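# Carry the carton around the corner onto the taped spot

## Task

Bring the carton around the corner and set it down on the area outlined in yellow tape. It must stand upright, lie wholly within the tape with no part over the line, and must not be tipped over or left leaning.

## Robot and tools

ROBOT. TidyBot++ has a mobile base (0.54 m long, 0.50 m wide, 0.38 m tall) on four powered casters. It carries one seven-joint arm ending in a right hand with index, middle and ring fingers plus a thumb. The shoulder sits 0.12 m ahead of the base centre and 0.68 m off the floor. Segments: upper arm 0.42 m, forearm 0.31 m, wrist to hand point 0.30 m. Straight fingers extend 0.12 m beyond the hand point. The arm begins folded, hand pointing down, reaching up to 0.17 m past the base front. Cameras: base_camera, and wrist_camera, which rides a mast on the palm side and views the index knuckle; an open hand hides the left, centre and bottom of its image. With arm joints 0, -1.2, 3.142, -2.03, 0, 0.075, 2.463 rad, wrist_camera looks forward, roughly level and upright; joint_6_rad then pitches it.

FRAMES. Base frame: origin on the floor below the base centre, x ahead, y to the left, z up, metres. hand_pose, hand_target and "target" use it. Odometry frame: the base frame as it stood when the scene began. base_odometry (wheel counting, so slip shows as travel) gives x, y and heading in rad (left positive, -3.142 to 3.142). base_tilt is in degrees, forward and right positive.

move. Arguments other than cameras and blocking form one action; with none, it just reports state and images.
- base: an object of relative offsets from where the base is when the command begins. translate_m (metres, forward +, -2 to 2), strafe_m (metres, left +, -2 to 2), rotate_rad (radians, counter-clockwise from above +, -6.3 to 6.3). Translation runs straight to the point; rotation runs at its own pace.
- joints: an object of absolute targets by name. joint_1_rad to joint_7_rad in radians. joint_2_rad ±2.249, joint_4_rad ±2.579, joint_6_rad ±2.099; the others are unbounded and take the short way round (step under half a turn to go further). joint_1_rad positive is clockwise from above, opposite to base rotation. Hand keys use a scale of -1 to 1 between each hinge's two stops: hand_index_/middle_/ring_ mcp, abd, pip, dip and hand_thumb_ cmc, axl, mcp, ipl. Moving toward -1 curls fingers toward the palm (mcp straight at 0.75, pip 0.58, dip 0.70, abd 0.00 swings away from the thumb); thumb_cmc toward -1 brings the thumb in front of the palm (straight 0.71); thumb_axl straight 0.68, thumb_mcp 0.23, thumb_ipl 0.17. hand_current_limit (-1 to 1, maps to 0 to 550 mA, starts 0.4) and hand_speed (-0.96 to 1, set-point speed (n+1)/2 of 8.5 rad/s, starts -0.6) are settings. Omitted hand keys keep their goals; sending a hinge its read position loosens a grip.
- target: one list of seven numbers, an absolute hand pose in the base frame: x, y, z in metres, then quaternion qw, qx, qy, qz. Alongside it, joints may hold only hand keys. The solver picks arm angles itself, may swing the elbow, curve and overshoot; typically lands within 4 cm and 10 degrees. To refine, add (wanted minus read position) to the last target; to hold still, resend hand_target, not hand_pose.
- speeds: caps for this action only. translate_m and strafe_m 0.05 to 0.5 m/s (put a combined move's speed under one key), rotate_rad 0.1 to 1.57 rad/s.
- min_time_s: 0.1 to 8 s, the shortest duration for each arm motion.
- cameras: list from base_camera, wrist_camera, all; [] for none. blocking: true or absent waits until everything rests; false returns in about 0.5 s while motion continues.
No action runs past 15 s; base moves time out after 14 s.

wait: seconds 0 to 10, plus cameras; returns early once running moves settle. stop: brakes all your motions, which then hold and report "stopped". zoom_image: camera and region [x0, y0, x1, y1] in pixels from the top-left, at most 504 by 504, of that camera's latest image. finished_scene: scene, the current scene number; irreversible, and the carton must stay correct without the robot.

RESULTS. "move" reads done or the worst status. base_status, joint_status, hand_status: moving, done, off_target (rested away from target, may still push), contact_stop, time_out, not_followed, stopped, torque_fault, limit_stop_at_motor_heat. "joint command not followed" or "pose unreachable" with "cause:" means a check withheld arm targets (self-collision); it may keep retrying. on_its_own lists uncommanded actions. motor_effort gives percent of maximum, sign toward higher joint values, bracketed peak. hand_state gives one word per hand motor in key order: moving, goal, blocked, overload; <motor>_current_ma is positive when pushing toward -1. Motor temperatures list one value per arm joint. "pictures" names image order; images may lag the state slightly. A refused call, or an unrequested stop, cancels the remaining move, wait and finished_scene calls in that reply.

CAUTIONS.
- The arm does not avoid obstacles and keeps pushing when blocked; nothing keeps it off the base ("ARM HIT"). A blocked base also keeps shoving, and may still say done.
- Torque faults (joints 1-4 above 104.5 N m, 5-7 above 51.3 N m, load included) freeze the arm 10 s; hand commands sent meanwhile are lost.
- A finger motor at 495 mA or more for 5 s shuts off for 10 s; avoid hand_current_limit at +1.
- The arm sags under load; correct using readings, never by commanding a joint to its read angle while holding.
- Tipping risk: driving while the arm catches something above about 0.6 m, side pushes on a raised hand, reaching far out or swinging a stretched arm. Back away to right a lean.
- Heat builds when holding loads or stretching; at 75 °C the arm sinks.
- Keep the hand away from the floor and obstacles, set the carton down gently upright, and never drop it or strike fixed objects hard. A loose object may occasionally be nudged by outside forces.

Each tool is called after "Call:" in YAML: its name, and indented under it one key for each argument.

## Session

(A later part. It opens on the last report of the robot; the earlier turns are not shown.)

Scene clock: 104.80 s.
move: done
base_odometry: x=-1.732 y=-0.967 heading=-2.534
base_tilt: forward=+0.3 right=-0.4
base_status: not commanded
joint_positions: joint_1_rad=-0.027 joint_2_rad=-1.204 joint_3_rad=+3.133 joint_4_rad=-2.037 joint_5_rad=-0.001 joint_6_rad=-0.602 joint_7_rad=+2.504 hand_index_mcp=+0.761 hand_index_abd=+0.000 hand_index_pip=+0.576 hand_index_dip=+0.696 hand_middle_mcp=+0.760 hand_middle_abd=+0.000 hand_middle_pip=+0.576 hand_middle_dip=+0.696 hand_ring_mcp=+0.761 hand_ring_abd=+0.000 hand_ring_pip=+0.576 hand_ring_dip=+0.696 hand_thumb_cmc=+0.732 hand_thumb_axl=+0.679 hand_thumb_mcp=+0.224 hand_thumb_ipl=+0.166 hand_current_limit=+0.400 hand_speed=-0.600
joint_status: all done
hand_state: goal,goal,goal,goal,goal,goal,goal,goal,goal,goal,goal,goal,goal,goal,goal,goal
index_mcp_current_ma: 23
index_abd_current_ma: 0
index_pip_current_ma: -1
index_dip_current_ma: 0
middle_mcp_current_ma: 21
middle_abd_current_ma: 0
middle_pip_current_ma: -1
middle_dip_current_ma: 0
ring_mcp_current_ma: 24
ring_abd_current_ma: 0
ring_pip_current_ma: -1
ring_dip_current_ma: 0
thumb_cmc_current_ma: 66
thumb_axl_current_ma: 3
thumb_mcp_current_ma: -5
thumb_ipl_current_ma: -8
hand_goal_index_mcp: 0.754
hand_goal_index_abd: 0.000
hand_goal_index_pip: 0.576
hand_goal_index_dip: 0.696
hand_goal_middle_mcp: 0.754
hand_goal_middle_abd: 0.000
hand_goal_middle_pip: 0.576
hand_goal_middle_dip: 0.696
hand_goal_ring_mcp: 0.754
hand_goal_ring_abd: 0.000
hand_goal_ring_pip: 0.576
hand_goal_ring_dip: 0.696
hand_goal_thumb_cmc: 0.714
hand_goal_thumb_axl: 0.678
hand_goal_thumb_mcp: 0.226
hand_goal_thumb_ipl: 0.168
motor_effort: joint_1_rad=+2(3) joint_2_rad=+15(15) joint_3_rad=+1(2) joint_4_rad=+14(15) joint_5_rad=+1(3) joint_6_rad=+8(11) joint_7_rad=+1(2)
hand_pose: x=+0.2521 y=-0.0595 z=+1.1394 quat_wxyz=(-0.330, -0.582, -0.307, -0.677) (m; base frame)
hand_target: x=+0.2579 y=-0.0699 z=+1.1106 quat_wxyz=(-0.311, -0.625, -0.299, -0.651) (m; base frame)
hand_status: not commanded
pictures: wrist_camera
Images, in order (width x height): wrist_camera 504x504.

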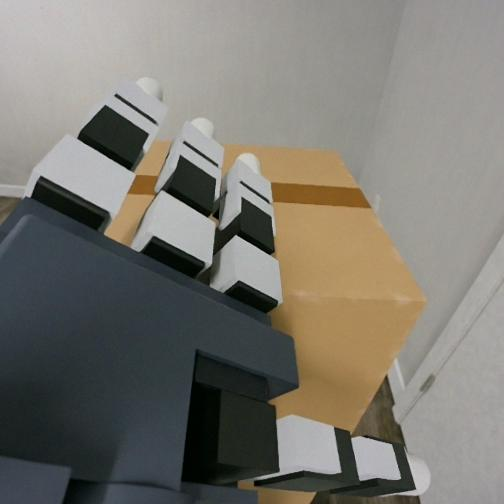

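Call:
move:
  base: {"translate_m": -0.15}
  cameras: ["all"]

Call:
move:
  base: {"strafe_m": -0.12, "rotate_rad": 0.2}
  cameras: ["all"]

Scene clock: 125.87 s.
move: done
base_odometry: x=-1.609 y=-0.881 heading=-2.534
base_tilt: forward=+0.3 right=-0.3
base_status: done
joint_positions: joint_1_rad=-0.024 joint_2_rad=-1.208 joint_3_rad=+3.134 joint_4_rad=-2.037 joint_5_rad=-0.001 joint_6_rad=-0.617 joint_7_rad=+2.504 hand_index_mcp=+0.761 hand_index_abd=+0.001 hand_index_pip=+0.576 hand_index_dip=+0.696 hand_middle_mcp=+0.761 hand_middle_abd=+0.001 hand_middle_pip=+0.576 hand_middle_dip=+0.696 hand_ring_mcp=+0.762 hand_ring_abd=+0.000 hand_ring_pip=+0.576 hand_ring_dip=+0.696 hand_thumb_cmc=+0.731 hand_thumb_axl=+0.679 hand_thumb_mcp=+0.225 hand_thumb_ipl=+0.166 hand_current_limit=+0.400 hand_speed=-0.600
joint_status: not commanded
hand_state: goal,goal,goal,goal,goal,goal,goal,goal,goal,goal,goal,goal,goal,goal,goal,goal
index_mcp_current_ma: 24
index_abd_current_ma: 1
index_pip_current_ma: -1
index_dip_current_ma: 0
middle_mcp_current_ma: 22
middle_abd_current_ma: 1
middle_pip_current_ma: -1
middle_dip_current_ma: 0
ring_mcp_current_ma: 26
ring_abd_current_ma: 1
ring_pip_current_ma: -1
ring_dip_current_ma: 0
thumb_cmc_current_ma: 60
thumb_axl_current_ma: 3
thumb_mcp_current_ma: -4
thumb_ipl_current_ma: -8
hand_goal_index_mcp: 0.754
hand_goal_index_abd: 0.000
hand_goal_index_pip: 0.576
hand_goal_index_dip: 0.696
hand_goal_middle_mcp: 0.754
hand_goal_middle_abd: 0.000
hand_goal_middle_pip: 0.576
hand_goal_middle_dip: 0.696
hand_goal_ring_mcp: 0.754
hand_goal_ring_abd: 0.000
hand_goal_ring_pip: 0.576
hand_goal_ring_dip: 0.696
hand_goal_thumb_cmc: 0.714
hand_goal_thumb_axl: 0.678
hand_goal_thumb_mcp: 0.226
hand_goal_thumb_ipl: 0.168
motor_effort: joint_1_rad=+1(2) joint_2_rad=+15(17) joint_3_rad=+0(2) joint_4_rad=+15(16) joint_5_rad=+1(1) joint_6_rad=+9(10) joint_7_rad=+1(1)
hand_pose: x=+0.2516 y=-0.0605 z=+1.1357 quat_wxyz=(-0.330, -0.586, -0.308, -0.673) (m; base frame)
hand_target: x=+0.2579 y=-0.0699 z=+1.1106 quat_wxyz=(-0.311, -0.625, -0.299, -0.651) (m; base frame)
hand_status: not commanded
pictures: base_camera, wrist_camera
Images, in order (width x height): base_camera 644x364, wrist_camera 504x504.

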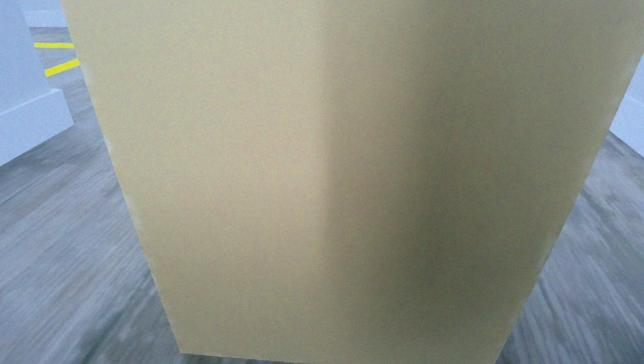

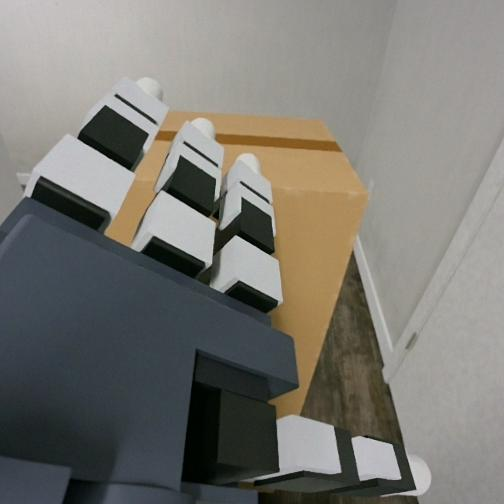

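Scene clock: 127.13 s.
move: done
base_odometry: x=-1.677 y=-0.783 heading=-2.333
base_tilt: forward=+0.4 right=-0.3
base_status: done
joint_positions: joint_1_rad=-0.016 joint_2_rad=-1.208 joint_3_rad=+3.137 joint_4_rad=-2.037 joint_5_rad=-0.001 joint_6_rad=-0.617 joint_7_rad=+2.504 hand_index_mcp=+0.761 hand_index_abd=+0.001 hand_index_pip=+0.576 hand_index_dip=+0.696 hand_middle_mcp=+0.761 hand_middle_abd=+0.001 hand_middle_pip=+0.576 hand_middle_dip=+0.696 hand_ring_mcp=+0.762 hand_ring_abd=+0.001 hand_ring_pip=+0.576 hand_ring_dip=+0.696 hand_thumb_cmc=+0.731 hand_thumb_axl=+0.679 hand_thumb_mcp=+0.225 hand_thumb_ipl=+0.166 hand_current_limit=+0.400 hand_speed=-0.600
joint_status: not commanded
hand_state: goal,goal,goal,goal,goal,goal,goal,goal,goal,goal,goal,goal,goal,goal,goal,goal
index_mcp_current_ma: 25
index_abd_current_ma: 1
index_pip_current_ma: 0
index_dip_current_ma: 0
middle_mcp_current_ma: 23
middle_abd_current_ma: 1
middle_pip_current_ma: 0
middle_dip_current_ma: 0
ring_mcp_current_ma: 27
ring_abd_current_ma: 1
ring_pip_current_ma: 0
ring_dip_current_ma: 0
thumb_cmc_current_ma: 59
thumb_axl_current_ma: 3
thumb_mcp_current_ma: -4
thumb_ipl_current_ma: -8
hand_goal_index_mcp: 0.754
hand_goal_index_abd: 0.000
hand_goal_index_pip: 0.576
hand_goal_index_dip: 0.696
hand_goal_middle_mcp: 0.754
hand_goal_middle_abd: 0.000
hand_goal_middle_pip: 0.576
hand_goal_middle_dip: 0.696
hand_goal_ring_mcp: 0.754
hand_goal_ring_abd: 0.000
hand_goal_ring_pip: 0.576
hand_goal_ring_dip: 0.696
hand_goal_thumb_cmc: 0.714
hand_goal_thumb_axl: 0.678
hand_goal_thumb_mcp: 0.226
hand_goal_thumb_ipl: 0.168
motor_effort: joint_1_rad=+0(3) joint_2_rad=+15(15) joint_3_rad=+0(3) joint_4_rad=+15(15) joint_5_rad=+1(2) joint_6_rad=+10(10) joint_7_rad=+1(1)
hand_pose: x=+0.2510 y=-0.0632 z=+1.1355 quat_wxyz=(-0.332, -0.588, -0.304, -0.672) (m; base frame)
hand_target: x=+0.2579 y=-0.0699 z=+1.1106 quat_wxyz=(-0.311, -0.625, -0.299, -0.651) (m; base frame)
hand_status: not commanded
pictures: base_camera, wrist_camera
Images, in order (width x height): base_camera 644x364, wrist_camera 504x504.

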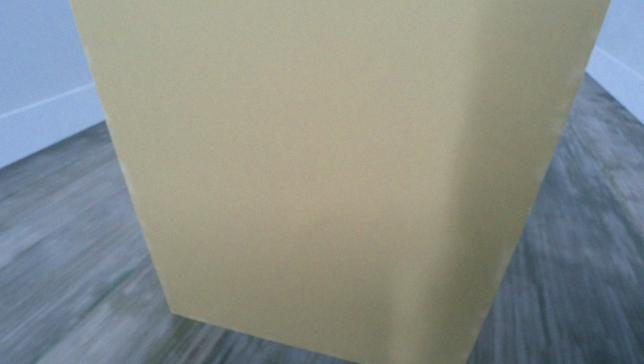

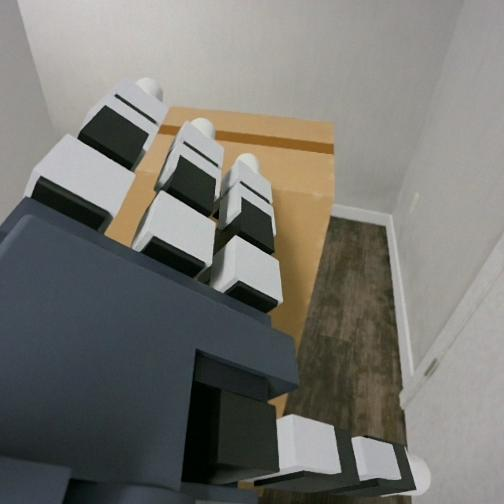

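Call:
move:
  base: {"translate_m": 0.45}
  speeds: {"translate_m": 0.2}
  joints: {"joint_1_rad": -0.5, "joint_6_rad": -0.5}
  cameras: ["wrist_camera"]

Call:
move:
  base: {"translate_m": -0.12}
  cameras: ["all"]

Scene clock: 166.17 s.
move: done
base_odometry: x=-1.988 y=-1.108 heading=-2.333
base_tilt: forward=+0.3 right=-0.3
base_status: done
joint_positions: joint_1_rad=-0.477 joint_2_rad=-1.207 joint_3_rad=+3.137 joint_4_rad=-2.037 joint_5_rad=-0.001 joint_6_rad=-0.595 joint_7_rad=+2.504 hand_index_mcp=+0.761 hand_index_abd=+0.001 hand_index_pip=+0.576 hand_index_dip=+0.696 hand_middle_mcp=+0.761 hand_middle_abd=+0.001 hand_middle_pip=+0.576 hand_middle_dip=+0.696 hand_ring_mcp=+0.762 hand_ring_abd=+0.001 hand_ring_pip=+0.576 hand_ring_dip=+0.696 hand_thumb_cmc=+0.731 hand_thumb_axl=+0.679 hand_thumb_mcp=+0.225 hand_thumb_ipl=+0.166 hand_current_limit=+0.400 hand_speed=-0.600
joint_status: all done
hand_state: goal,goal,goal,goal,goal,goal,goal,goal,goal,goal,goal,goal,goal,goal,goal,goal
index_mcp_current_ma: 25
index_abd_current_ma: 1
index_pip_current_ma: 0
index_dip_current_ma: 0
middle_mcp_current_ma: 23
middle_abd_current_ma: 1
middle_pip_current_ma: 0
middle_dip_current_ma: 0
ring_mcp_current_ma: 27
ring_abd_current_ma: 1
ring_pip_current_ma: 0
ring_dip_current_ma: 0
thumb_cmc_current_ma: 59
thumb_axl_current_ma: 3
thumb_mcp_current_ma: -4
thumb_ipl_current_ma: -7
hand_goal_index_mcp: 0.754
hand_goal_index_abd: 0.000
hand_goal_index_pip: 0.576
hand_goal_index_dip: 0.696
hand_goal_middle_mcp: 0.754
hand_goal_middle_abd: 0.000
hand_goal_middle_pip: 0.576
hand_goal_middle_dip: 0.696
hand_goal_ring_mcp: 0.754
hand_goal_ring_abd: 0.000
hand_goal_ring_pip: 0.576
hand_goal_ring_dip: 0.696
hand_goal_thumb_cmc: 0.714
hand_goal_thumb_axl: 0.678
hand_goal_thumb_mcp: 0.226
hand_goal_thumb_ipl: 0.168
motor_effort: joint_1_rad=+1(3) joint_2_rad=+15(19) joint_3_rad=+0(1) joint_4_rad=+15(16) joint_5_rad=+1(1) joint_6_rad=+9(11) joint_7_rad=+0(1)
hand_pose: x=+0.2635 y=+0.0012 z=+1.1421 quat_wxyz=(-0.171, -0.496, -0.425, -0.737) (m; base frame)
hand_target: x=+0.2580 y=-0.0037 z=+1.1687 quat_wxyz=(-0.153, -0.474, -0.396, -0.772) (m; base frame)
hand_status: not commanded
pictures: wrist_camera
Images, in order (width x height): wrist_camera 504x504.

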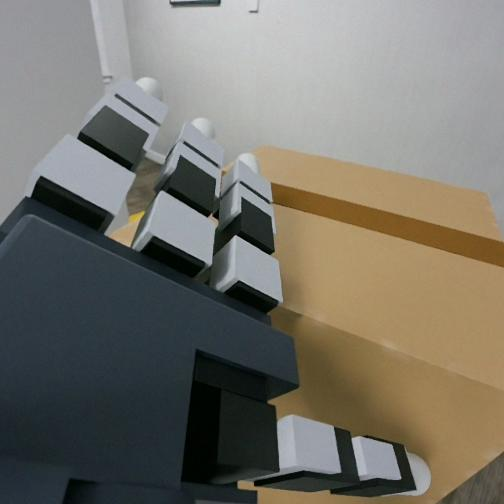

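Scene clock: 167.40 s.
move: done
base_odometry: x=-1.905 y=-1.021 heading=-2.333
base_tilt: forward=+0.3 right=-0.3
base_status: done
joint_positions: joint_1_rad=-0.478 joint_2_rad=-1.208 joint_3_rad=+3.137 joint_4_rad=-2.036 joint_5_rad=-0.001 joint_6_rad=-0.594 joint_7_rad=+2.504 hand_index_mcp=+0.762 hand_index_abd=+0.001 hand_index_pip=+0.576 hand_index_dip=+0.696 hand_middle_mcp=+0.761 hand_middle_abd=+0.001 hand_middle_pip=+0.576 hand_middle_dip=+0.696 hand_ring_mcp=+0.762 hand_ring_abd=+0.001 hand_ring_pip=+0.576 hand_ring_dip=+0.696 hand_thumb_cmc=+0.730 hand_thumb_axl=+0.679 hand_thumb_mcp=+0.225 hand_thumb_ipl=+0.166 hand_current_limit=+0.400 hand_speed=-0.600
joint_status: not commanded
hand_state: goal,goal,goal,goal,goal,goal,goal,goal,goal,goal,goal,goal,goal,goal,goal,goal
index_mcp_current_ma: 26
index_abd_current_ma: 1
index_pip_current_ma: 0
index_dip_current_ma: 0
middle_mcp_current_ma: 24
middle_abd_current_ma: 1
middle_pip_current_ma: 0
middle_dip_current_ma: 0
ring_mcp_current_ma: 27
ring_abd_current_ma: 1
ring_pip_current_ma: 0
ring_dip_current_ma: 0
thumb_cmc_current_ma: 59
thumb_axl_current_ma: 3
thumb_mcp_current_ma: -3
thumb_ipl_current_ma: -7
hand_goal_index_mcp: 0.754
hand_goal_index_abd: 0.000
hand_goal_index_pip: 0.576
hand_goal_index_dip: 0.696
hand_goal_middle_mcp: 0.754
hand_goal_middle_abd: 0.000
hand_goal_middle_pip: 0.576
hand_goal_middle_dip: 0.696
hand_goal_ring_mcp: 0.754
hand_goal_ring_abd: 0.000
hand_goal_ring_pip: 0.576
hand_goal_ring_dip: 0.696
hand_goal_thumb_cmc: 0.714
hand_goal_thumb_axl: 0.678
hand_goal_thumb_mcp: 0.226
hand_goal_thumb_ipl: 0.168
motor_effort: joint_1_rad=+1(2) joint_2_rad=+15(17) joint_3_rad=+0(2) joint_4_rad=+15(16) joint_5_rad=+1(1) joint_6_rad=+9(10) joint_7_rad=+1(1)
hand_pose: x=+0.2630 y=+0.0011 z=+1.1425 quat_wxyz=(-0.171, -0.496, -0.425, -0.738) (m; base frame)
hand_target: x=+0.2580 y=-0.0037 z=+1.1687 quat_wxyz=(-0.153, -0.474, -0.396, -0.772) (m; base frame)
hand_status: not commanded
pictures: base_camera, wrist_camera
Images, in order (width x height): base_camera 644x364, wrist_camera 504x504.

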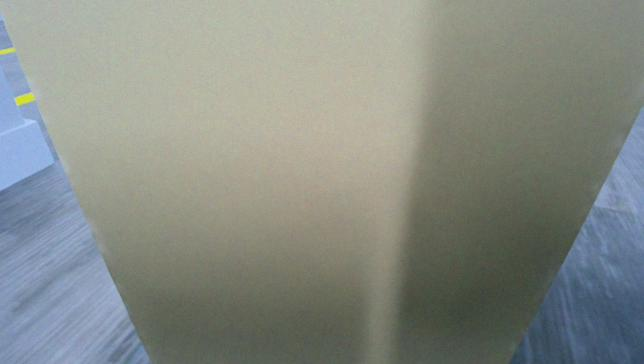

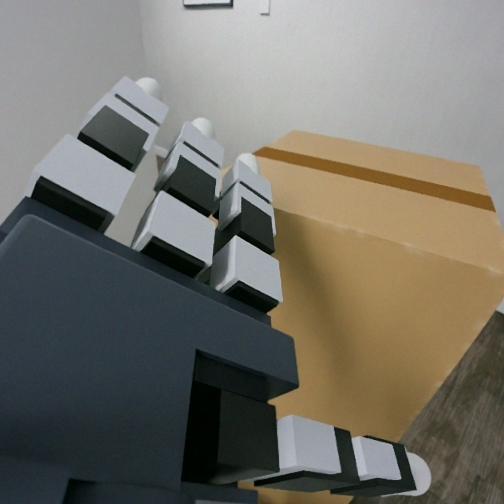

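Call:
move:
  base: {"translate_m": 0.37}
  speeds: {"translate_m": 0.2}

Call:
move:
  base: {"translate_m": -0.12}
  cameras: ["base_camera"]

Call:
move:
  base: {"rotate_rad": 0.15, "strafe_m": -0.08}
  joints: {"joint_1_rad": -1.0, "joint_6_rad": -0.5}
  cameras: ["all"]

Scene clock: 187.27 s.
move: done
base_odometry: x=-2.161 y=-1.289 heading=-2.333
base_tilt: forward=+0.4 right=-0.3
base_status: done
joint_positions: joint_1_rad=-0.479 joint_2_rad=-1.206 joint_3_rad=+3.137 joint_4_rad=-2.036 joint_5_rad=-0.001 joint_6_rad=-0.593 joint_7_rad=+2.504 hand_index_mcp=+0.762 hand_index_abd=+0.001 hand_index_pip=+0.576 hand_index_dip=+0.696 hand_middle_mcp=+0.761 hand_middle_abd=+0.001 hand_middle_pip=+0.576 hand_middle_dip=+0.696 hand_ring_mcp=+0.762 hand_ring_abd=+0.001 hand_ring_pip=+0.576 hand_ring_dip=+0.696 hand_thumb_cmc=+0.730 hand_thumb_axl=+0.679 hand_thumb_mcp=+0.225 hand_thumb_ipl=+0.166 hand_current_limit=+0.400 hand_speed=-0.600
joint_status: not commanded
hand_state: goal,goal,goal,goal,goal,goal,goal,goal,goal,goal,goal,goal,goal,goal,goal,goal
index_mcp_current_ma: 26
index_abd_current_ma: 1
index_pip_current_ma: 0
index_dip_current_ma: 0
middle_mcp_current_ma: 24
middle_abd_current_ma: 1
middle_pip_current_ma: 0
middle_dip_current_ma: 0
ring_mcp_current_ma: 28
ring_abd_current_ma: 1
ring_pip_current_ma: 0
ring_dip_current_ma: 0
thumb_cmc_current_ma: 58
thumb_axl_current_ma: 3
thumb_mcp_current_ma: -3
thumb_ipl_current_ma: -7
hand_goal_index_mcp: 0.754
hand_goal_index_abd: 0.000
hand_goal_index_pip: 0.576
hand_goal_index_dip: 0.696
hand_goal_middle_mcp: 0.754
hand_goal_middle_abd: 0.000
hand_goal_middle_pip: 0.576
hand_goal_middle_dip: 0.696
hand_goal_ring_mcp: 0.754
hand_goal_ring_abd: 0.000
hand_goal_ring_pip: 0.576
hand_goal_ring_dip: 0.696
hand_goal_thumb_cmc: 0.714
hand_goal_thumb_axl: 0.678
hand_goal_thumb_mcp: 0.226
hand_goal_thumb_ipl: 0.168
motor_effort: joint_1_rad=+1(2) joint_2_rad=+15(17) joint_3_rad=+0(1) joint_4_rad=+15(16) joint_5_rad=+1(1) joint_6_rad=+10(10) joint_7_rad=+0(1)
hand_pose: x=+0.2639 y=+0.0017 z=+1.1424 quat_wxyz=(-0.170, -0.496, -0.425, -0.738) (m; base frame)
hand_target: x=+0.2580 y=-0.0037 z=+1.1687 quat_wxyz=(-0.153, -0.474, -0.396, -0.772) (m; base frame)
hand_status: not commanded
pictures: none

Scene clock: 188.50 s.
move: done
base_odometry: x=-2.078 y=-1.202 heading=-2.332
base_tilt: forward=+0.3 right=-0.3
base_status: done
joint_positions: joint_1_rad=-0.480 joint_2_rad=-1.208 joint_3_rad=+3.137 joint_4_rad=-2.036 joint_5_rad=-0.001 joint_6_rad=-0.593 joint_7_rad=+2.504 hand_index_mcp=+0.762 hand_index_abd=+0.001 hand_index_pip=+0.576 hand_index_dip=+0.696 hand_middle_mcp=+0.761 hand_middle_abd=+0.001 hand_middle_pip=+0.576 hand_middle_dip=+0.696 hand_ring_mcp=+0.762 hand_ring_abd=+0.001 hand_ring_pip=+0.576 hand_ring_dip=+0.696 hand_thumb_cmc=+0.730 hand_thumb_axl=+0.679 hand_thumb_mcp=+0.225 hand_thumb_ipl=+0.166 hand_current_limit=+0.400 hand_speed=-0.600
joint_status: not commanded
hand_state: goal,goal,goal,goal,goal,goal,goal,goal,goal,goal,goal,goal,goal,goal,goal,goal
index_mcp_current_ma: 27
index_abd_current_ma: 1
index_pip_current_ma: 0
index_dip_current_ma: 0
middle_mcp_current_ma: 24
middle_abd_current_ma: 1
middle_pip_current_ma: 0
middle_dip_current_ma: 0
ring_mcp_current_ma: 28
ring_abd_current_ma: 1
ring_pip_current_ma: 0
ring_dip_current_ma: 0
thumb_cmc_current_ma: 58
thumb_axl_current_ma: 3
thumb_mcp_current_ma: -3
thumb_ipl_current_ma: -7
hand_goal_index_mcp: 0.754
hand_goal_index_abd: 0.000
hand_goal_index_pip: 0.576
hand_goal_index_dip: 0.696
hand_goal_middle_mcp: 0.754
hand_goal_middle_abd: 0.000
hand_goal_middle_pip: 0.576
hand_goal_middle_dip: 0.696
hand_goal_ring_mcp: 0.754
hand_goal_ring_abd: 0.000
hand_goal_ring_pip: 0.576
hand_goal_ring_dip: 0.696
hand_goal_thumb_cmc: 0.714
hand_goal_thumb_axl: 0.678
hand_goal_thumb_mcp: 0.226
hand_goal_thumb_ipl: 0.168
motor_effort: joint_1_rad=+1(2) joint_2_rad=+15(17) joint_3_rad=+0(2) joint_4_rad=+15(16) joint_5_rad=+1(1) joint_6_rad=+9(10) joint_7_rad=+0(1)
hand_pose: x=+0.2631 y=+0.0013 z=+1.1428 quat_wxyz=(-0.170, -0.495, -0.425, -0.738) (m; base frame)
hand_target: x=+0.2580 y=-0.0037 z=+1.1687 quat_wxyz=(-0.153, -0.474, -0.396, -0.772) (m; base frame)
hand_status: not commanded
pictures: base_camera
Images, in order (width x height): base_camera 644x364.

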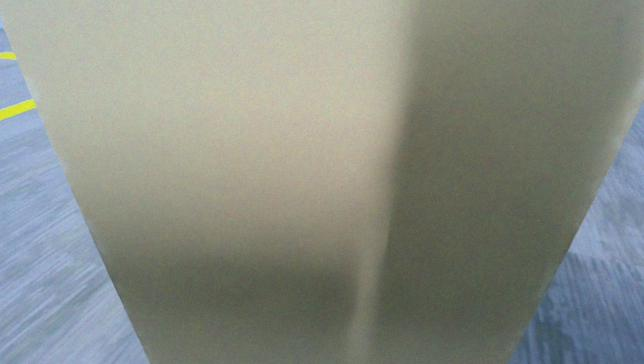

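Scene clock: 190.20 s.
move: done
base_odometry: x=-2.136 y=-1.147 heading=-2.181
base_tilt: forward=+0.3 right=-0.3
base_status: done
joint_positions: joint_1_rad=-0.974 joint_2_rad=-1.208 joint_3_rad=+3.138 joint_4_rad=-2.036 joint_5_rad=-0.001 joint_6_rad=-0.593 joint_7_rad=+2.504 hand_index_mcp=+0.762 hand_index_abd=+0.001 hand_index_pip=+0.576 hand_index_dip=+0.696 hand_middle_mcp=+0.761 hand_middle_abd=+0.001 hand_middle_pip=+0.576 hand_middle_dip=+0.696 hand_ring_mcp=+0.762 hand_ring_abd=+0.001 hand_ring_pip=+0.576 hand_ring_dip=+0.696 hand_thumb_cmc=+0.730 hand_thumb_axl=+0.679 hand_thumb_mcp=+0.225 hand_thumb_ipl=+0.166 hand_current_limit=+0.400 hand_speed=-0.600
joint_status: all done
hand_state: goal,goal,goal,goal,goal,goal,goal,goal,goal,goal,goal,goal,goal,goal,goal,goal
index_mcp_current_ma: 28
index_abd_current_ma: 1
index_pip_current_ma: 0
index_dip_current_ma: 0
middle_mcp_current_ma: 25
middle_abd_current_ma: 1
middle_pip_current_ma: 0
middle_dip_current_ma: 0
ring_mcp_current_ma: 29
ring_abd_current_ma: 1
ring_pip_current_ma: 0
ring_dip_current_ma: 0
thumb_cmc_current_ma: 57
thumb_axl_current_ma: 3
thumb_mcp_current_ma: -3
thumb_ipl_current_ma: -7
hand_goal_index_mcp: 0.754
hand_goal_index_abd: 0.000
hand_goal_index_pip: 0.576
hand_goal_index_dip: 0.696
hand_goal_middle_mcp: 0.754
hand_goal_middle_abd: 0.000
hand_goal_middle_pip: 0.576
hand_goal_middle_dip: 0.696
hand_goal_ring_mcp: 0.754
hand_goal_ring_abd: 0.000
hand_goal_ring_pip: 0.576
hand_goal_ring_dip: 0.696
hand_goal_thumb_cmc: 0.714
hand_goal_thumb_axl: 0.678
hand_goal_thumb_mcp: 0.226
hand_goal_thumb_ipl: 0.168
motor_effort: joint_1_rad=+0(3) joint_2_rad=+15(17) joint_3_rad=+0(3) joint_4_rad=+15(16) joint_5_rad=+1(2) joint_6_rad=+9(11) joint_7_rad=+1(1)
hand_pose: x=+0.2456 y=+0.0691 z=+1.1428 quat_wxyz=(+0.016, -0.376, -0.533, -0.758) (m; base frame)
hand_target: x=+0.2427 y=+0.0634 z=+1.1687 quat_wxyz=(+0.042, -0.361, -0.500, -0.786) (m; base frame)
hand_status: not commanded
pictures: base_camera, wrist_camera
Images, in order (width x height): base_camera 644x364, wrist_camera 504x504.

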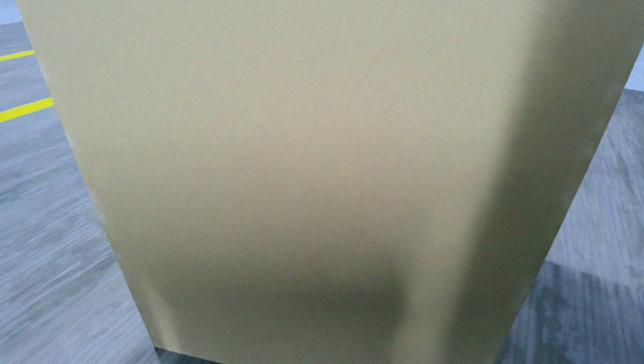

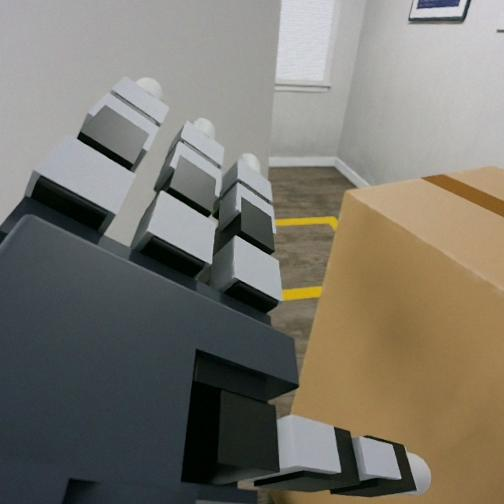

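Call:
move:
  base: {"translate_m": 0.46}
  speeds: {"translate_m": 0.2}

Call:
move:
  base: {"translate_m": -0.15}
  cameras: ["all"]

Scene clock: 198.23 s.
move: done
base_odometry: x=-2.400 y=-1.524 heading=-2.181
base_tilt: forward=+0.4 right=-0.3
base_status: done
joint_positions: joint_1_rad=-0.980 joint_2_rad=-1.208 joint_3_rad=+3.138 joint_4_rad=-2.036 joint_5_rad=-0.001 joint_6_rad=-0.593 joint_7_rad=+2.504 hand_index_mcp=+0.762 hand_index_abd=+0.001 hand_index_pip=+0.576 hand_index_dip=+0.696 hand_middle_mcp=+0.761 hand_middle_abd=+0.001 hand_middle_pip=+0.576 hand_middle_dip=+0.696 hand_ring_mcp=+0.762 hand_ring_abd=+0.001 hand_ring_pip=+0.576 hand_ring_dip=+0.696 hand_thumb_cmc=+0.730 hand_thumb_axl=+0.679 hand_thumb_mcp=+0.232 hand_thumb_ipl=+0.170 hand_current_limit=+0.400 hand_speed=-0.600
joint_status: not commanded
hand_state: goal,goal,goal,goal,goal,goal,goal,goal,goal,goal,goal,goal,goal,goal,goal,goal
index_mcp_current_ma: 28
index_abd_current_ma: 1
index_pip_current_ma: 0
index_dip_current_ma: 0
middle_mcp_current_ma: 25
middle_abd_current_ma: 1
middle_pip_current_ma: 0
middle_dip_current_ma: 0
ring_mcp_current_ma: 29
ring_abd_current_ma: 1
ring_pip_current_ma: 0
ring_dip_current_ma: 0
thumb_cmc_current_ma: 57
thumb_axl_current_ma: 3
thumb_mcp_current_ma: 26
thumb_ipl_current_ma: 7
hand_goal_index_mcp: 0.754
hand_goal_index_abd: 0.000
hand_goal_index_pip: 0.576
hand_goal_index_dip: 0.696
hand_goal_middle_mcp: 0.754
hand_goal_middle_abd: 0.000
hand_goal_middle_pip: 0.576
hand_goal_middle_dip: 0.696
hand_goal_ring_mcp: 0.754
hand_goal_ring_abd: 0.000
hand_goal_ring_pip: 0.576
hand_goal_ring_dip: 0.696
hand_goal_thumb_cmc: 0.714
hand_goal_thumb_axl: 0.678
hand_goal_thumb_mcp: 0.226
hand_goal_thumb_ipl: 0.168
motor_effort: joint_1_rad=+1(2) joint_2_rad=+15(17) joint_3_rad=+0(2) joint_4_rad=+15(16) joint_5_rad=+1(1) joint_6_rad=+10(10) joint_7_rad=+1(1)
hand_pose: x=+0.2452 y=+0.0698 z=+1.1429 quat_wxyz=(+0.018, -0.375, -0.534, -0.758) (m; base frame)
hand_target: x=+0.2427 y=+0.0634 z=+1.1687 quat_wxyz=(+0.042, -0.361, -0.500, -0.786) (m; base frame)
hand_status: not commanded
pictures: none

Scene clock: 199.60 s.
move: done
base_odometry: x=-2.314 y=-1.401 heading=-2.181
base_tilt: forward=+0.3 right=-0.3
base_status: done
joint_positions: joint_1_rad=-0.982 joint_2_rad=-1.208 joint_3_rad=+3.138 joint_4_rad=-2.036 joint_5_rad=-0.001 joint_6_rad=-0.591 joint_7_rad=+2.504 hand_index_mcp=+0.762 hand_index_abd=+0.001 hand_index_pip=+0.576 hand_index_dip=+0.696 hand_middle_mcp=+0.761 hand_middle_abd=+0.001 hand_middle_pip=+0.576 hand_middle_dip=+0.696 hand_ring_mcp=+0.762 hand_ring_abd=+0.001 hand_ring_pip=+0.576 hand_ring_dip=+0.696 hand_thumb_cmc=+0.730 hand_thumb_axl=+0.679 hand_thumb_mcp=+0.229 hand_thumb_ipl=+0.170 hand_current_limit=+0.400 hand_speed=-0.600
joint_status: not commanded
hand_state: goal,goal,goal,goal,goal,goal,goal,goal,goal,goal,goal,goal,goal,goal,goal,goal
index_mcp_current_ma: 29
index_abd_current_ma: 2
index_pip_current_ma: 0
index_dip_current_ma: 0
middle_mcp_current_ma: 25
middle_abd_current_ma: 2
middle_pip_current_ma: 0
middle_dip_current_ma: 0
ring_mcp_current_ma: 29
ring_abd_current_ma: 2
ring_pip_current_ma: 0
ring_dip_current_ma: 0
thumb_cmc_current_ma: 57
thumb_axl_current_ma: 3
thumb_mcp_current_ma: 11
thumb_ipl_current_ma: 7
hand_goal_index_mcp: 0.754
hand_goal_index_abd: 0.000
hand_goal_index_pip: 0.576
hand_goal_index_dip: 0.696
hand_goal_middle_mcp: 0.754
hand_goal_middle_abd: 0.000
hand_goal_middle_pip: 0.576
hand_goal_middle_dip: 0.696
hand_goal_ring_mcp: 0.754
hand_goal_ring_abd: 0.000
hand_goal_ring_pip: 0.576
hand_goal_ring_dip: 0.696
hand_goal_thumb_cmc: 0.714
hand_goal_thumb_axl: 0.678
hand_goal_thumb_mcp: 0.226
hand_goal_thumb_ipl: 0.168
motor_effort: joint_1_rad=+1(2) joint_2_rad=+15(17) joint_3_rad=+0(3) joint_4_rad=+15(16) joint_5_rad=+1(2) joint_6_rad=+9(10) joint_7_rad=+0(1)
hand_pose: x=+0.2448 y=+0.0701 z=+1.1434 quat_wxyz=(+0.019, -0.374, -0.534, -0.758) (m; base frame)
hand_target: x=+0.2427 y=+0.0634 z=+1.1687 quat_wxyz=(+0.042, -0.361, -0.500, -0.786) (m; base frame)
hand_status: not commanded
pictures: base_camera, wrist_camera
Images, in order (width x height): base_camera 644x364, wrist_camera 504x504.

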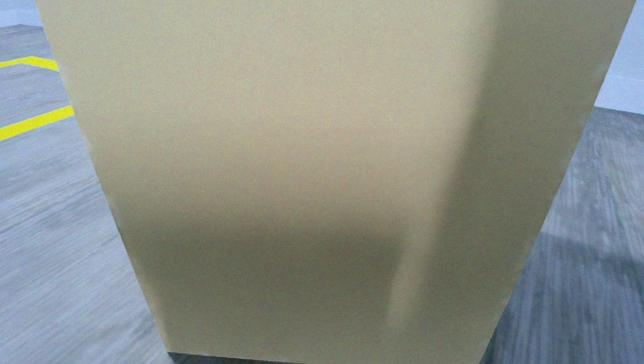

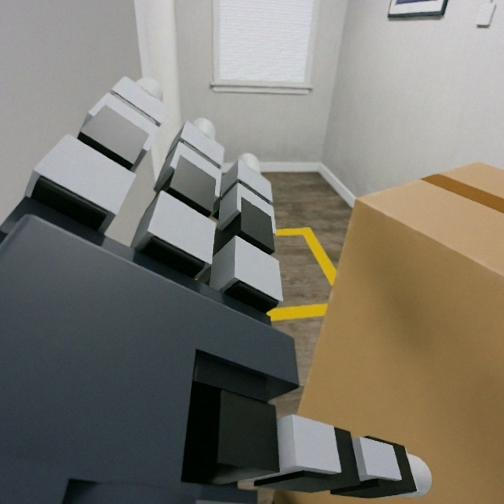

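Call:
move:
  base: {"translate_m": 0.085, "strafe_m": -0.105, "rotate_rad": 0.236}
  joints: {"joint_1_rad": -0.5, "joint_6_rad": -0.5}
  cameras: ["all"]

Call:
move:
  base: {"translate_m": 0.24}
  speeds: {"translate_m": 0.2}
  cameras: ["all"]

Call:
move:
  base: {"translate_m": -0.15}
  cameras: ["all"]

Scene clock: 212.97 s.
move: done
base_odometry: x=-2.449 y=-1.410 heading=-1.944
base_tilt: forward=+0.3 right=-0.3
base_status: done
joint_positions: joint_1_rad=-0.525 joint_2_rad=-1.208 joint_3_rad=+3.139 joint_4_rad=-2.036 joint_5_rad=-0.001 joint_6_rad=-0.591 joint_7_rad=+2.504 hand_index_mcp=+0.762 hand_index_abd=+0.001 hand_index_pip=+0.576 hand_index_dip=+0.696 hand_middle_mcp=+0.761 hand_middle_abd=+0.001 hand_middle_pip=+0.576 hand_middle_dip=+0.696 hand_ring_mcp=+0.762 hand_ring_abd=+0.001 hand_ring_pip=+0.576 hand_ring_dip=+0.696 hand_thumb_cmc=+0.730 hand_thumb_axl=+0.679 hand_thumb_mcp=+0.229 hand_thumb_ipl=+0.170 hand_current_limit=+0.400 hand_speed=-0.600
joint_status: all done
hand_state: goal,goal,goal,goal,goal,goal,goal,goal,goal,goal,goal,goal,goal,goal,goal,goal
index_mcp_current_ma: 29
index_abd_current_ma: 2
index_pip_current_ma: 0
index_dip_current_ma: 0
middle_mcp_current_ma: 25
middle_abd_current_ma: 2
middle_pip_current_ma: 0
middle_dip_current_ma: 0
ring_mcp_current_ma: 29
ring_abd_current_ma: 2
ring_pip_current_ma: 0
ring_dip_current_ma: 0
thumb_cmc_current_ma: 56
thumb_axl_current_ma: 3
thumb_mcp_current_ma: 11
thumb_ipl_current_ma: 7
hand_goal_index_mcp: 0.754
hand_goal_index_abd: 0.000
hand_goal_index_pip: 0.576
hand_goal_index_dip: 0.696
hand_goal_middle_mcp: 0.754
hand_goal_middle_abd: 0.000
hand_goal_middle_pip: 0.576
hand_goal_middle_dip: 0.696
hand_goal_ring_mcp: 0.754
hand_goal_ring_abd: 0.000
hand_goal_ring_pip: 0.576
hand_goal_ring_dip: 0.696
hand_goal_thumb_cmc: 0.714
hand_goal_thumb_axl: 0.678
hand_goal_thumb_mcp: 0.226
hand_goal_thumb_ipl: 0.168
motor_effort: joint_1_rad=+1(4) joint_2_rad=+15(16) joint_3_rad=+0(2) joint_4_rad=+15(16) joint_5_rad=+1(2) joint_6_rad=+9(11) joint_7_rad=+1(1)
hand_pose: x=+0.2631 y=+0.0071 z=+1.1433 quat_wxyz=(-0.153, -0.485, -0.435, -0.743) (m; base frame)
hand_target: x=+0.2580 y=-0.0037 z=+1.1687 quat_wxyz=(-0.153, -0.474, -0.396, -0.772) (m; base frame)
hand_status: not commanded
pictures: base_camera, wrist_camera
Images, in order (width x height): base_camera 644x364, wrist_camera 504x504.

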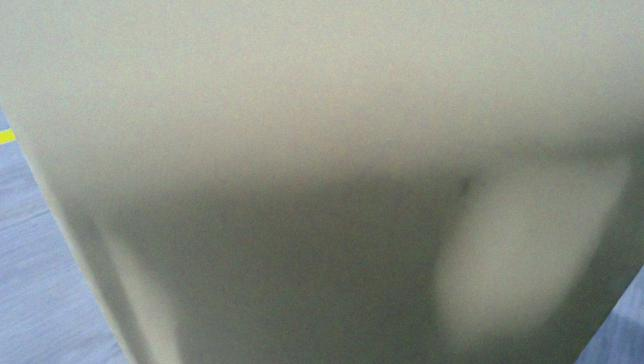

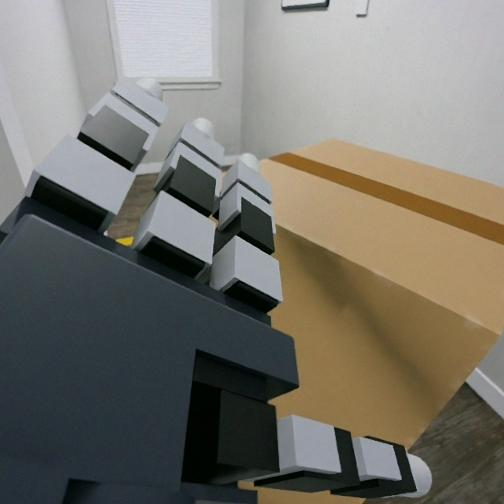

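Scene clock: 214.83 s.
move: done
base_odometry: x=-2.537 y=-1.633 heading=-1.944
base_tilt: forward=+0.4 right=-0.3
base_status: done
joint_positions: joint_1_rad=-0.524 joint_2_rad=-1.208 joint_3_rad=+3.139 joint_4_rad=-2.036 joint_5_rad=-0.001 joint_6_rad=-0.591 joint_7_rad=+2.504 hand_index_mcp=+0.762 hand_index_abd=+0.001 hand_index_pip=+0.576 hand_index_dip=+0.696 hand_middle_mcp=+0.761 hand_middle_abd=+0.001 hand_middle_pip=+0.576 hand_middle_dip=+0.696 hand_ring_mcp=+0.762 hand_ring_abd=+0.001 hand_ring_pip=+0.576 hand_ring_dip=+0.696 hand_thumb_cmc=+0.730 hand_thumb_axl=+0.679 hand_thumb_mcp=+0.229 hand_thumb_ipl=+0.170 hand_current_limit=+0.400 hand_speed=-0.600
joint_status: not commanded
hand_state: goal,goal,goal,goal,goal,goal,goal,goal,goal,goal,goal,goal,goal,goal,goal,goal
index_mcp_current_ma: 29
index_abd_current_ma: 2
index_pip_current_ma: 0
index_dip_current_ma: 0
middle_mcp_current_ma: 25
middle_abd_current_ma: 2
middle_pip_current_ma: 0
middle_dip_current_ma: 0
ring_mcp_current_ma: 29
ring_abd_current_ma: 2
ring_pip_current_ma: 0
ring_dip_current_ma: 0
thumb_cmc_current_ma: 56
thumb_axl_current_ma: 3
thumb_mcp_current_ma: 11
thumb_ipl_current_ma: 7
hand_goal_index_mcp: 0.754
hand_goal_index_abd: 0.000
hand_goal_index_pip: 0.576
hand_goal_index_dip: 0.696
hand_goal_middle_mcp: 0.754
hand_goal_middle_abd: 0.000
hand_goal_middle_pip: 0.576
hand_goal_middle_dip: 0.696
hand_goal_ring_mcp: 0.754
hand_goal_ring_abd: 0.000
hand_goal_ring_pip: 0.576
hand_goal_ring_dip: 0.696
hand_goal_thumb_cmc: 0.714
hand_goal_thumb_axl: 0.678
hand_goal_thumb_mcp: 0.226
hand_goal_thumb_ipl: 0.168
motor_effort: joint_1_rad=+1(2) joint_2_rad=+15(18) joint_3_rad=+0(1) joint_4_rad=+15(16) joint_5_rad=+1(1) joint_6_rad=+10(10) joint_7_rad=+0(1)
hand_pose: x=+0.2631 y=+0.0069 z=+1.1434 quat_wxyz=(-0.154, -0.486, -0.435, -0.743) (m; base frame)
hand_target: x=+0.2580 y=-0.0037 z=+1.1687 quat_wxyz=(-0.153, -0.474, -0.396, -0.772) (m; base frame)
hand_status: not commanded
pictures: base_camera, wrist_camera
Images, in order (width x height): base_camera 644x364, wrist_camera 504x504.

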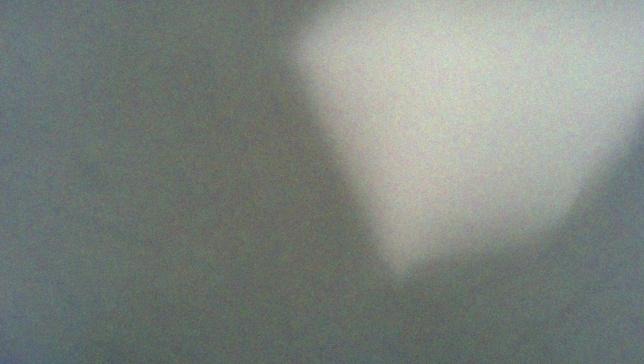

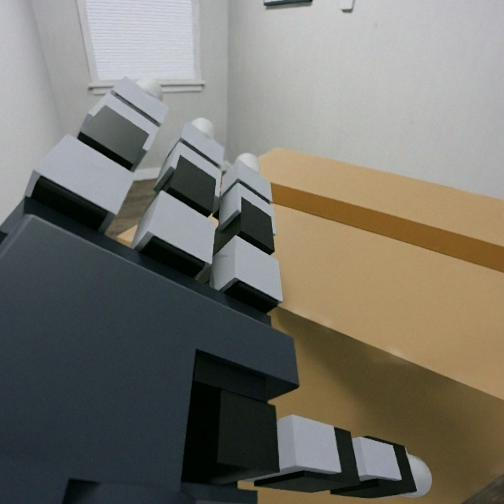

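Scene clock: 216.27 s.
move: done
base_odometry: x=-2.482 y=-1.494 heading=-1.944
base_tilt: forward=+0.3 right=-0.3
base_status: done
joint_positions: joint_1_rad=-0.521 joint_2_rad=-1.207 joint_3_rad=+3.139 joint_4_rad=-2.036 joint_5_rad=-0.001 joint_6_rad=-0.590 joint_7_rad=+2.504 hand_index_mcp=+0.763 hand_index_abd=+0.001 hand_index_pip=+0.576 hand_index_dip=+0.696 hand_middle_mcp=+0.762 hand_middle_abd=+0.001 hand_middle_pip=+0.576 hand_middle_dip=+0.696 hand_ring_mcp=+0.763 hand_ring_abd=+0.001 hand_ring_pip=+0.576 hand_ring_dip=+0.696 hand_thumb_cmc=+0.730 hand_thumb_axl=+0.679 hand_thumb_mcp=+0.229 hand_thumb_ipl=+0.170 hand_current_limit=+0.400 hand_speed=-0.600
joint_status: not commanded
hand_state: goal,goal,goal,goal,goal,goal,goal,goal,goal,goal,goal,goal,goal,goal,goal,goal
index_mcp_current_ma: 29
index_abd_current_ma: 2
index_pip_current_ma: 0
index_dip_current_ma: 0
middle_mcp_current_ma: 26
middle_abd_current_ma: 2
middle_pip_current_ma: 0
middle_dip_current_ma: 0
ring_mcp_current_ma: 30
ring_abd_current_ma: 2
ring_pip_current_ma: 0
ring_dip_current_ma: 0
thumb_cmc_current_ma: 55
thumb_axl_current_ma: 3
thumb_mcp_current_ma: 10
thumb_ipl_current_ma: 7
hand_goal_index_mcp: 0.754
hand_goal_index_abd: 0.000
hand_goal_index_pip: 0.576
hand_goal_index_dip: 0.696
hand_goal_middle_mcp: 0.754
hand_goal_middle_abd: 0.000
hand_goal_middle_pip: 0.576
hand_goal_middle_dip: 0.696
hand_goal_ring_mcp: 0.754
hand_goal_ring_abd: 0.000
hand_goal_ring_pip: 0.576
hand_goal_ring_dip: 0.696
hand_goal_thumb_cmc: 0.714
hand_goal_thumb_axl: 0.678
hand_goal_thumb_mcp: 0.226
hand_goal_thumb_ipl: 0.168
motor_effort: joint_1_rad=+1(2) joint_2_rad=+15(17) joint_3_rad=+0(2) joint_4_rad=+15(16) joint_5_rad=+1(2) joint_6_rad=+10(10) joint_7_rad=+0(1)
hand_pose: x=+0.2632 y=+0.0065 z=+1.1435 quat_wxyz=(-0.155, -0.486, -0.434, -0.743) (m; base frame)
hand_target: x=+0.2580 y=-0.0037 z=+1.1687 quat_wxyz=(-0.153, -0.474, -0.396, -0.772) (m; base frame)
hand_status: not commanded
pictures: base_camera, wrist_camera
Images, in order (width x height): base_camera 644x364, wrist_camera 504x504.

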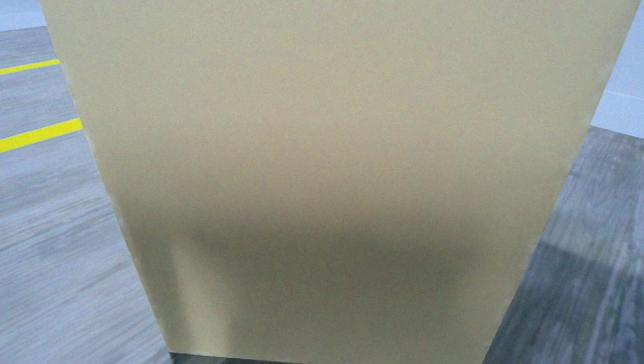

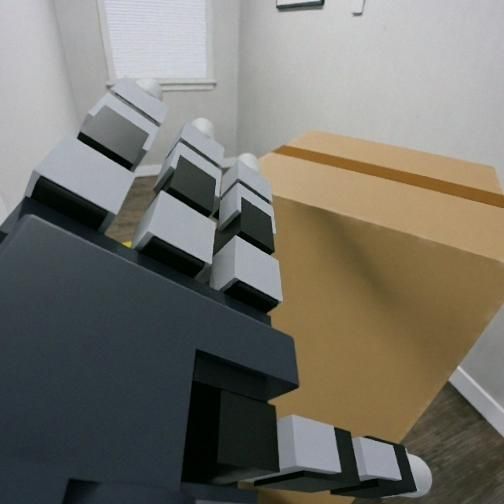

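Call:
move:
  base: {"translate_m": 0.137, "strafe_m": -0.188, "rotate_rad": 0.45}
  cameras: ["all"]

Call:
move:
  base: {"translate_m": 0.15}
  speeds: {"translate_m": 0.2}

Call:
move:
  base: {"translate_m": -0.12}
  cameras: ["all"]

Scene clock: 228.37 s.
move: done
base_odometry: x=-2.707 y=-1.553 heading=-1.493
base_tilt: forward=+0.3 right=-0.3
base_status: done
joint_positions: joint_1_rad=-0.515 joint_2_rad=-1.207 joint_3_rad=+3.140 joint_4_rad=-2.036 joint_5_rad=-0.001 joint_6_rad=-0.590 joint_7_rad=+2.504 hand_index_mcp=+0.763 hand_index_abd=+0.001 hand_index_pip=+0.576 hand_index_dip=+0.696 hand_middle_mcp=+0.762 hand_middle_abd=+0.001 hand_middle_pip=+0.576 hand_middle_dip=+0.696 hand_ring_mcp=+0.763 hand_ring_abd=+0.001 hand_ring_pip=+0.576 hand_ring_dip=+0.696 hand_thumb_cmc=+0.730 hand_thumb_axl=+0.679 hand_thumb_mcp=+0.229 hand_thumb_ipl=+0.170 hand_current_limit=+0.400 hand_speed=-0.600
joint_status: not commanded
hand_state: goal,goal,goal,goal,goal,goal,goal,goal,goal,goal,goal,goal,goal,goal,goal,goal
index_mcp_current_ma: 30
index_abd_current_ma: 2
index_pip_current_ma: 0
index_dip_current_ma: 0
middle_mcp_current_ma: 26
middle_abd_current_ma: 2
middle_pip_current_ma: 0
middle_dip_current_ma: 0
ring_mcp_current_ma: 30
ring_abd_current_ma: 2
ring_pip_current_ma: 0
ring_dip_current_ma: 0
thumb_cmc_current_ma: 55
thumb_axl_current_ma: 3
thumb_mcp_current_ma: 10
thumb_ipl_current_ma: 7
hand_goal_index_mcp: 0.754
hand_goal_index_abd: 0.000
hand_goal_index_pip: 0.576
hand_goal_index_dip: 0.696
hand_goal_middle_mcp: 0.754
hand_goal_middle_abd: 0.000
hand_goal_middle_pip: 0.576
hand_goal_middle_dip: 0.696
hand_goal_ring_mcp: 0.754
hand_goal_ring_abd: 0.000
hand_goal_ring_pip: 0.576
hand_goal_ring_dip: 0.696
hand_goal_thumb_cmc: 0.714
hand_goal_thumb_axl: 0.678
hand_goal_thumb_mcp: 0.226
hand_goal_thumb_ipl: 0.168
motor_effort: joint_1_rad=+1(3) joint_2_rad=+15(16) joint_3_rad=+1(2) joint_4_rad=+15(16) joint_5_rad=+1(1) joint_6_rad=+9(10) joint_7_rad=+1(1)
hand_pose: x=+0.2634 y=+0.0055 z=+1.1435 quat_wxyz=(-0.157, -0.487, -0.432, -0.742) (m; base frame)
hand_target: x=+0.2580 y=-0.0037 z=+1.1687 quat_wxyz=(-0.153, -0.474, -0.396, -0.772) (m; base frame)
hand_status: not commanded
pictures: base_camera, wrist_camera
Images, in order (width x height): base_camera 644x364, wrist_camera 504x504.

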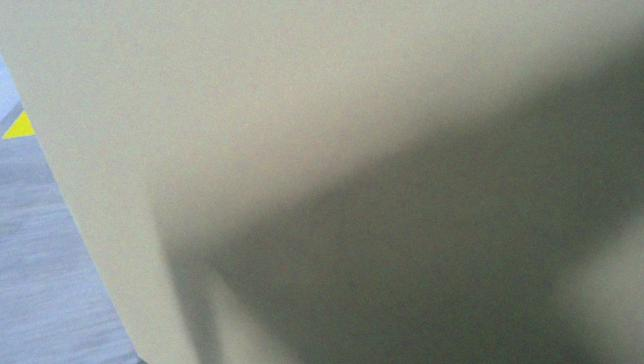

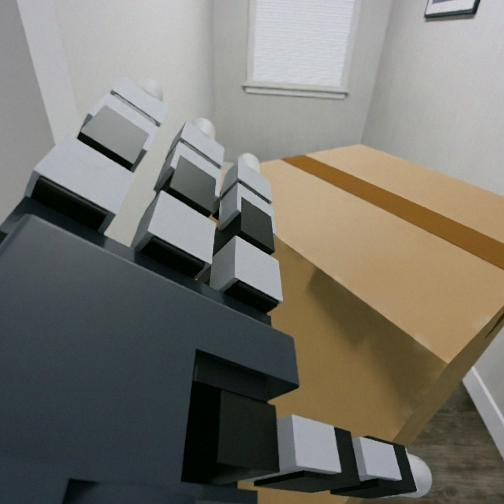

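Scene clock: 229.90 s.
move: done
base_odometry: x=-2.696 y=-1.702 heading=-1.493
base_tilt: forward=+0.3 right=-0.3
base_status: done
joint_positions: joint_1_rad=-0.515 joint_2_rad=-1.207 joint_3_rad=+3.140 joint_4_rad=-2.036 joint_5_rad=-0.001 joint_6_rad=-0.590 joint_7_rad=+2.504 hand_index_mcp=+0.763 hand_index_abd=+0.001 hand_index_pip=+0.576 hand_index_dip=+0.696 hand_middle_mcp=+0.762 hand_middle_abd=+0.001 hand_middle_pip=+0.576 hand_middle_dip=+0.696 hand_ring_mcp=+0.763 hand_ring_abd=+0.001 hand_ring_pip=+0.576 hand_ring_dip=+0.696 hand_thumb_cmc=+0.730 hand_thumb_axl=+0.679 hand_thumb_mcp=+0.229 hand_thumb_ipl=+0.170 hand_current_limit=+0.400 hand_speed=-0.600
joint_status: not commanded
hand_state: goal,goal,goal,goal,goal,goal,goal,goal,goal,goal,goal,goal,goal,goal,goal,goal
index_mcp_current_ma: 30
index_abd_current_ma: 2
index_pip_current_ma: 0
index_dip_current_ma: 0
middle_mcp_current_ma: 26
middle_abd_current_ma: 2
middle_pip_current_ma: 0
middle_dip_current_ma: 0
ring_mcp_current_ma: 30
ring_abd_current_ma: 2
ring_pip_current_ma: 0
ring_dip_current_ma: 0
thumb_cmc_current_ma: 55
thumb_axl_current_ma: 3
thumb_mcp_current_ma: 10
thumb_ipl_current_ma: 7
hand_goal_index_mcp: 0.754
hand_goal_index_abd: 0.000
hand_goal_index_pip: 0.576
hand_goal_index_dip: 0.696
hand_goal_middle_mcp: 0.754
hand_goal_middle_abd: 0.000
hand_goal_middle_pip: 0.576
hand_goal_middle_dip: 0.696
hand_goal_ring_mcp: 0.754
hand_goal_ring_abd: 0.000
hand_goal_ring_pip: 0.576
hand_goal_ring_dip: 0.696
hand_goal_thumb_cmc: 0.714
hand_goal_thumb_axl: 0.678
hand_goal_thumb_mcp: 0.226
hand_goal_thumb_ipl: 0.168
motor_effort: joint_1_rad=+1(2) joint_2_rad=+15(18) joint_3_rad=+0(1) joint_4_rad=+15(16) joint_5_rad=+1(1) joint_6_rad=+9(10) joint_7_rad=+1(1)
hand_pose: x=+0.2633 y=+0.0055 z=+1.1435 quat_wxyz=(-0.157, -0.487, -0.432, -0.742) (m; base frame)
hand_target: x=+0.2580 y=-0.0037 z=+1.1687 quat_wxyz=(-0.153, -0.474, -0.396, -0.772) (m; base frame)
hand_status: not commanded
pictures: none

Scene clock: 231.23 s.
move: done
base_odometry: x=-2.705 y=-1.582 heading=-1.493
base_tilt: forward=+0.3 right=-0.3
base_status: done
joint_positions: joint_1_rad=-0.515 joint_2_rad=-1.208 joint_3_rad=+3.140 joint_4_rad=-2.036 joint_5_rad=-0.001 joint_6_rad=-0.590 joint_7_rad=+2.504 hand_index_mcp=+0.763 hand_index_abd=+0.001 hand_index_pip=+0.576 hand_index_dip=+0.696 hand_middle_mcp=+0.762 hand_middle_abd=+0.001 hand_middle_pip=+0.576 hand_middle_dip=+0.696 hand_ring_mcp=+0.763 hand_ring_abd=+0.001 hand_ring_pip=+0.576 hand_ring_dip=+0.696 hand_thumb_cmc=+0.730 hand_thumb_axl=+0.679 hand_thumb_mcp=+0.229 hand_thumb_ipl=+0.170 hand_current_limit=+0.400 hand_speed=-0.600
joint_status: not commanded
hand_state: goal,goal,goal,goal,goal,goal,goal,goal,goal,goal,goal,goal,goal,goal,goal,goal
index_mcp_current_ma: 30
index_abd_current_ma: 2
index_pip_current_ma: 0
index_dip_current_ma: 0
middle_mcp_current_ma: 26
middle_abd_current_ma: 2
middle_pip_current_ma: 0
middle_dip_current_ma: 0
ring_mcp_current_ma: 30
ring_abd_current_ma: 2
ring_pip_current_ma: 0
ring_dip_current_ma: 0
thumb_cmc_current_ma: 55
thumb_axl_current_ma: 3
thumb_mcp_current_ma: 10
thumb_ipl_current_ma: 7
hand_goal_index_mcp: 0.754
hand_goal_index_abd: 0.000
hand_goal_index_pip: 0.576
hand_goal_index_dip: 0.696
hand_goal_middle_mcp: 0.754
hand_goal_middle_abd: 0.000
hand_goal_middle_pip: 0.576
hand_goal_middle_dip: 0.696
hand_goal_ring_mcp: 0.754
hand_goal_ring_abd: 0.000
hand_goal_ring_pip: 0.576
hand_goal_ring_dip: 0.696
hand_goal_thumb_cmc: 0.714
hand_goal_thumb_axl: 0.678
hand_goal_thumb_mcp: 0.226
hand_goal_thumb_ipl: 0.168
motor_effort: joint_1_rad=+1(2) joint_2_rad=+15(17) joint_3_rad=+0(1) joint_4_rad=+15(16) joint_5_rad=+1(1) joint_6_rad=+9(10) joint_7_rad=+1(1)
hand_pose: x=+0.2632 y=+0.0054 z=+1.1436 quat_wxyz=(-0.157, -0.487, -0.432, -0.742) (m; base frame)
hand_target: x=+0.2580 y=-0.0037 z=+1.1687 quat_wxyz=(-0.153, -0.474, -0.396, -0.772) (m; base frame)
hand_status: not commanded
pictures: base_camera, wrist_camera
Images, in order (width x height): base_camera 644x364, wrist_camera 504x504.

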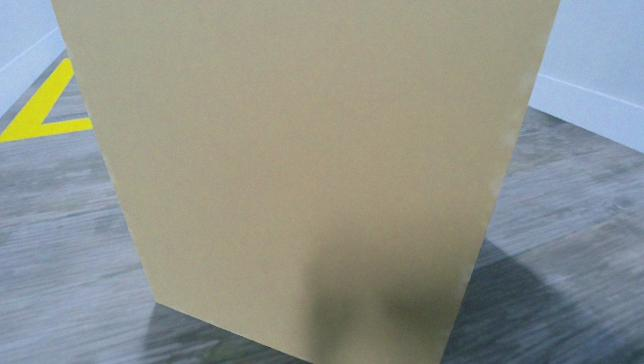

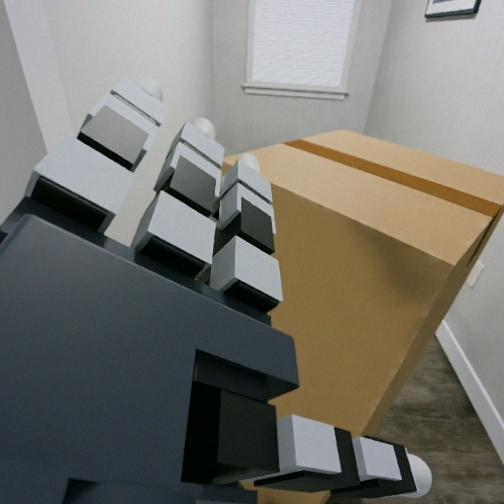

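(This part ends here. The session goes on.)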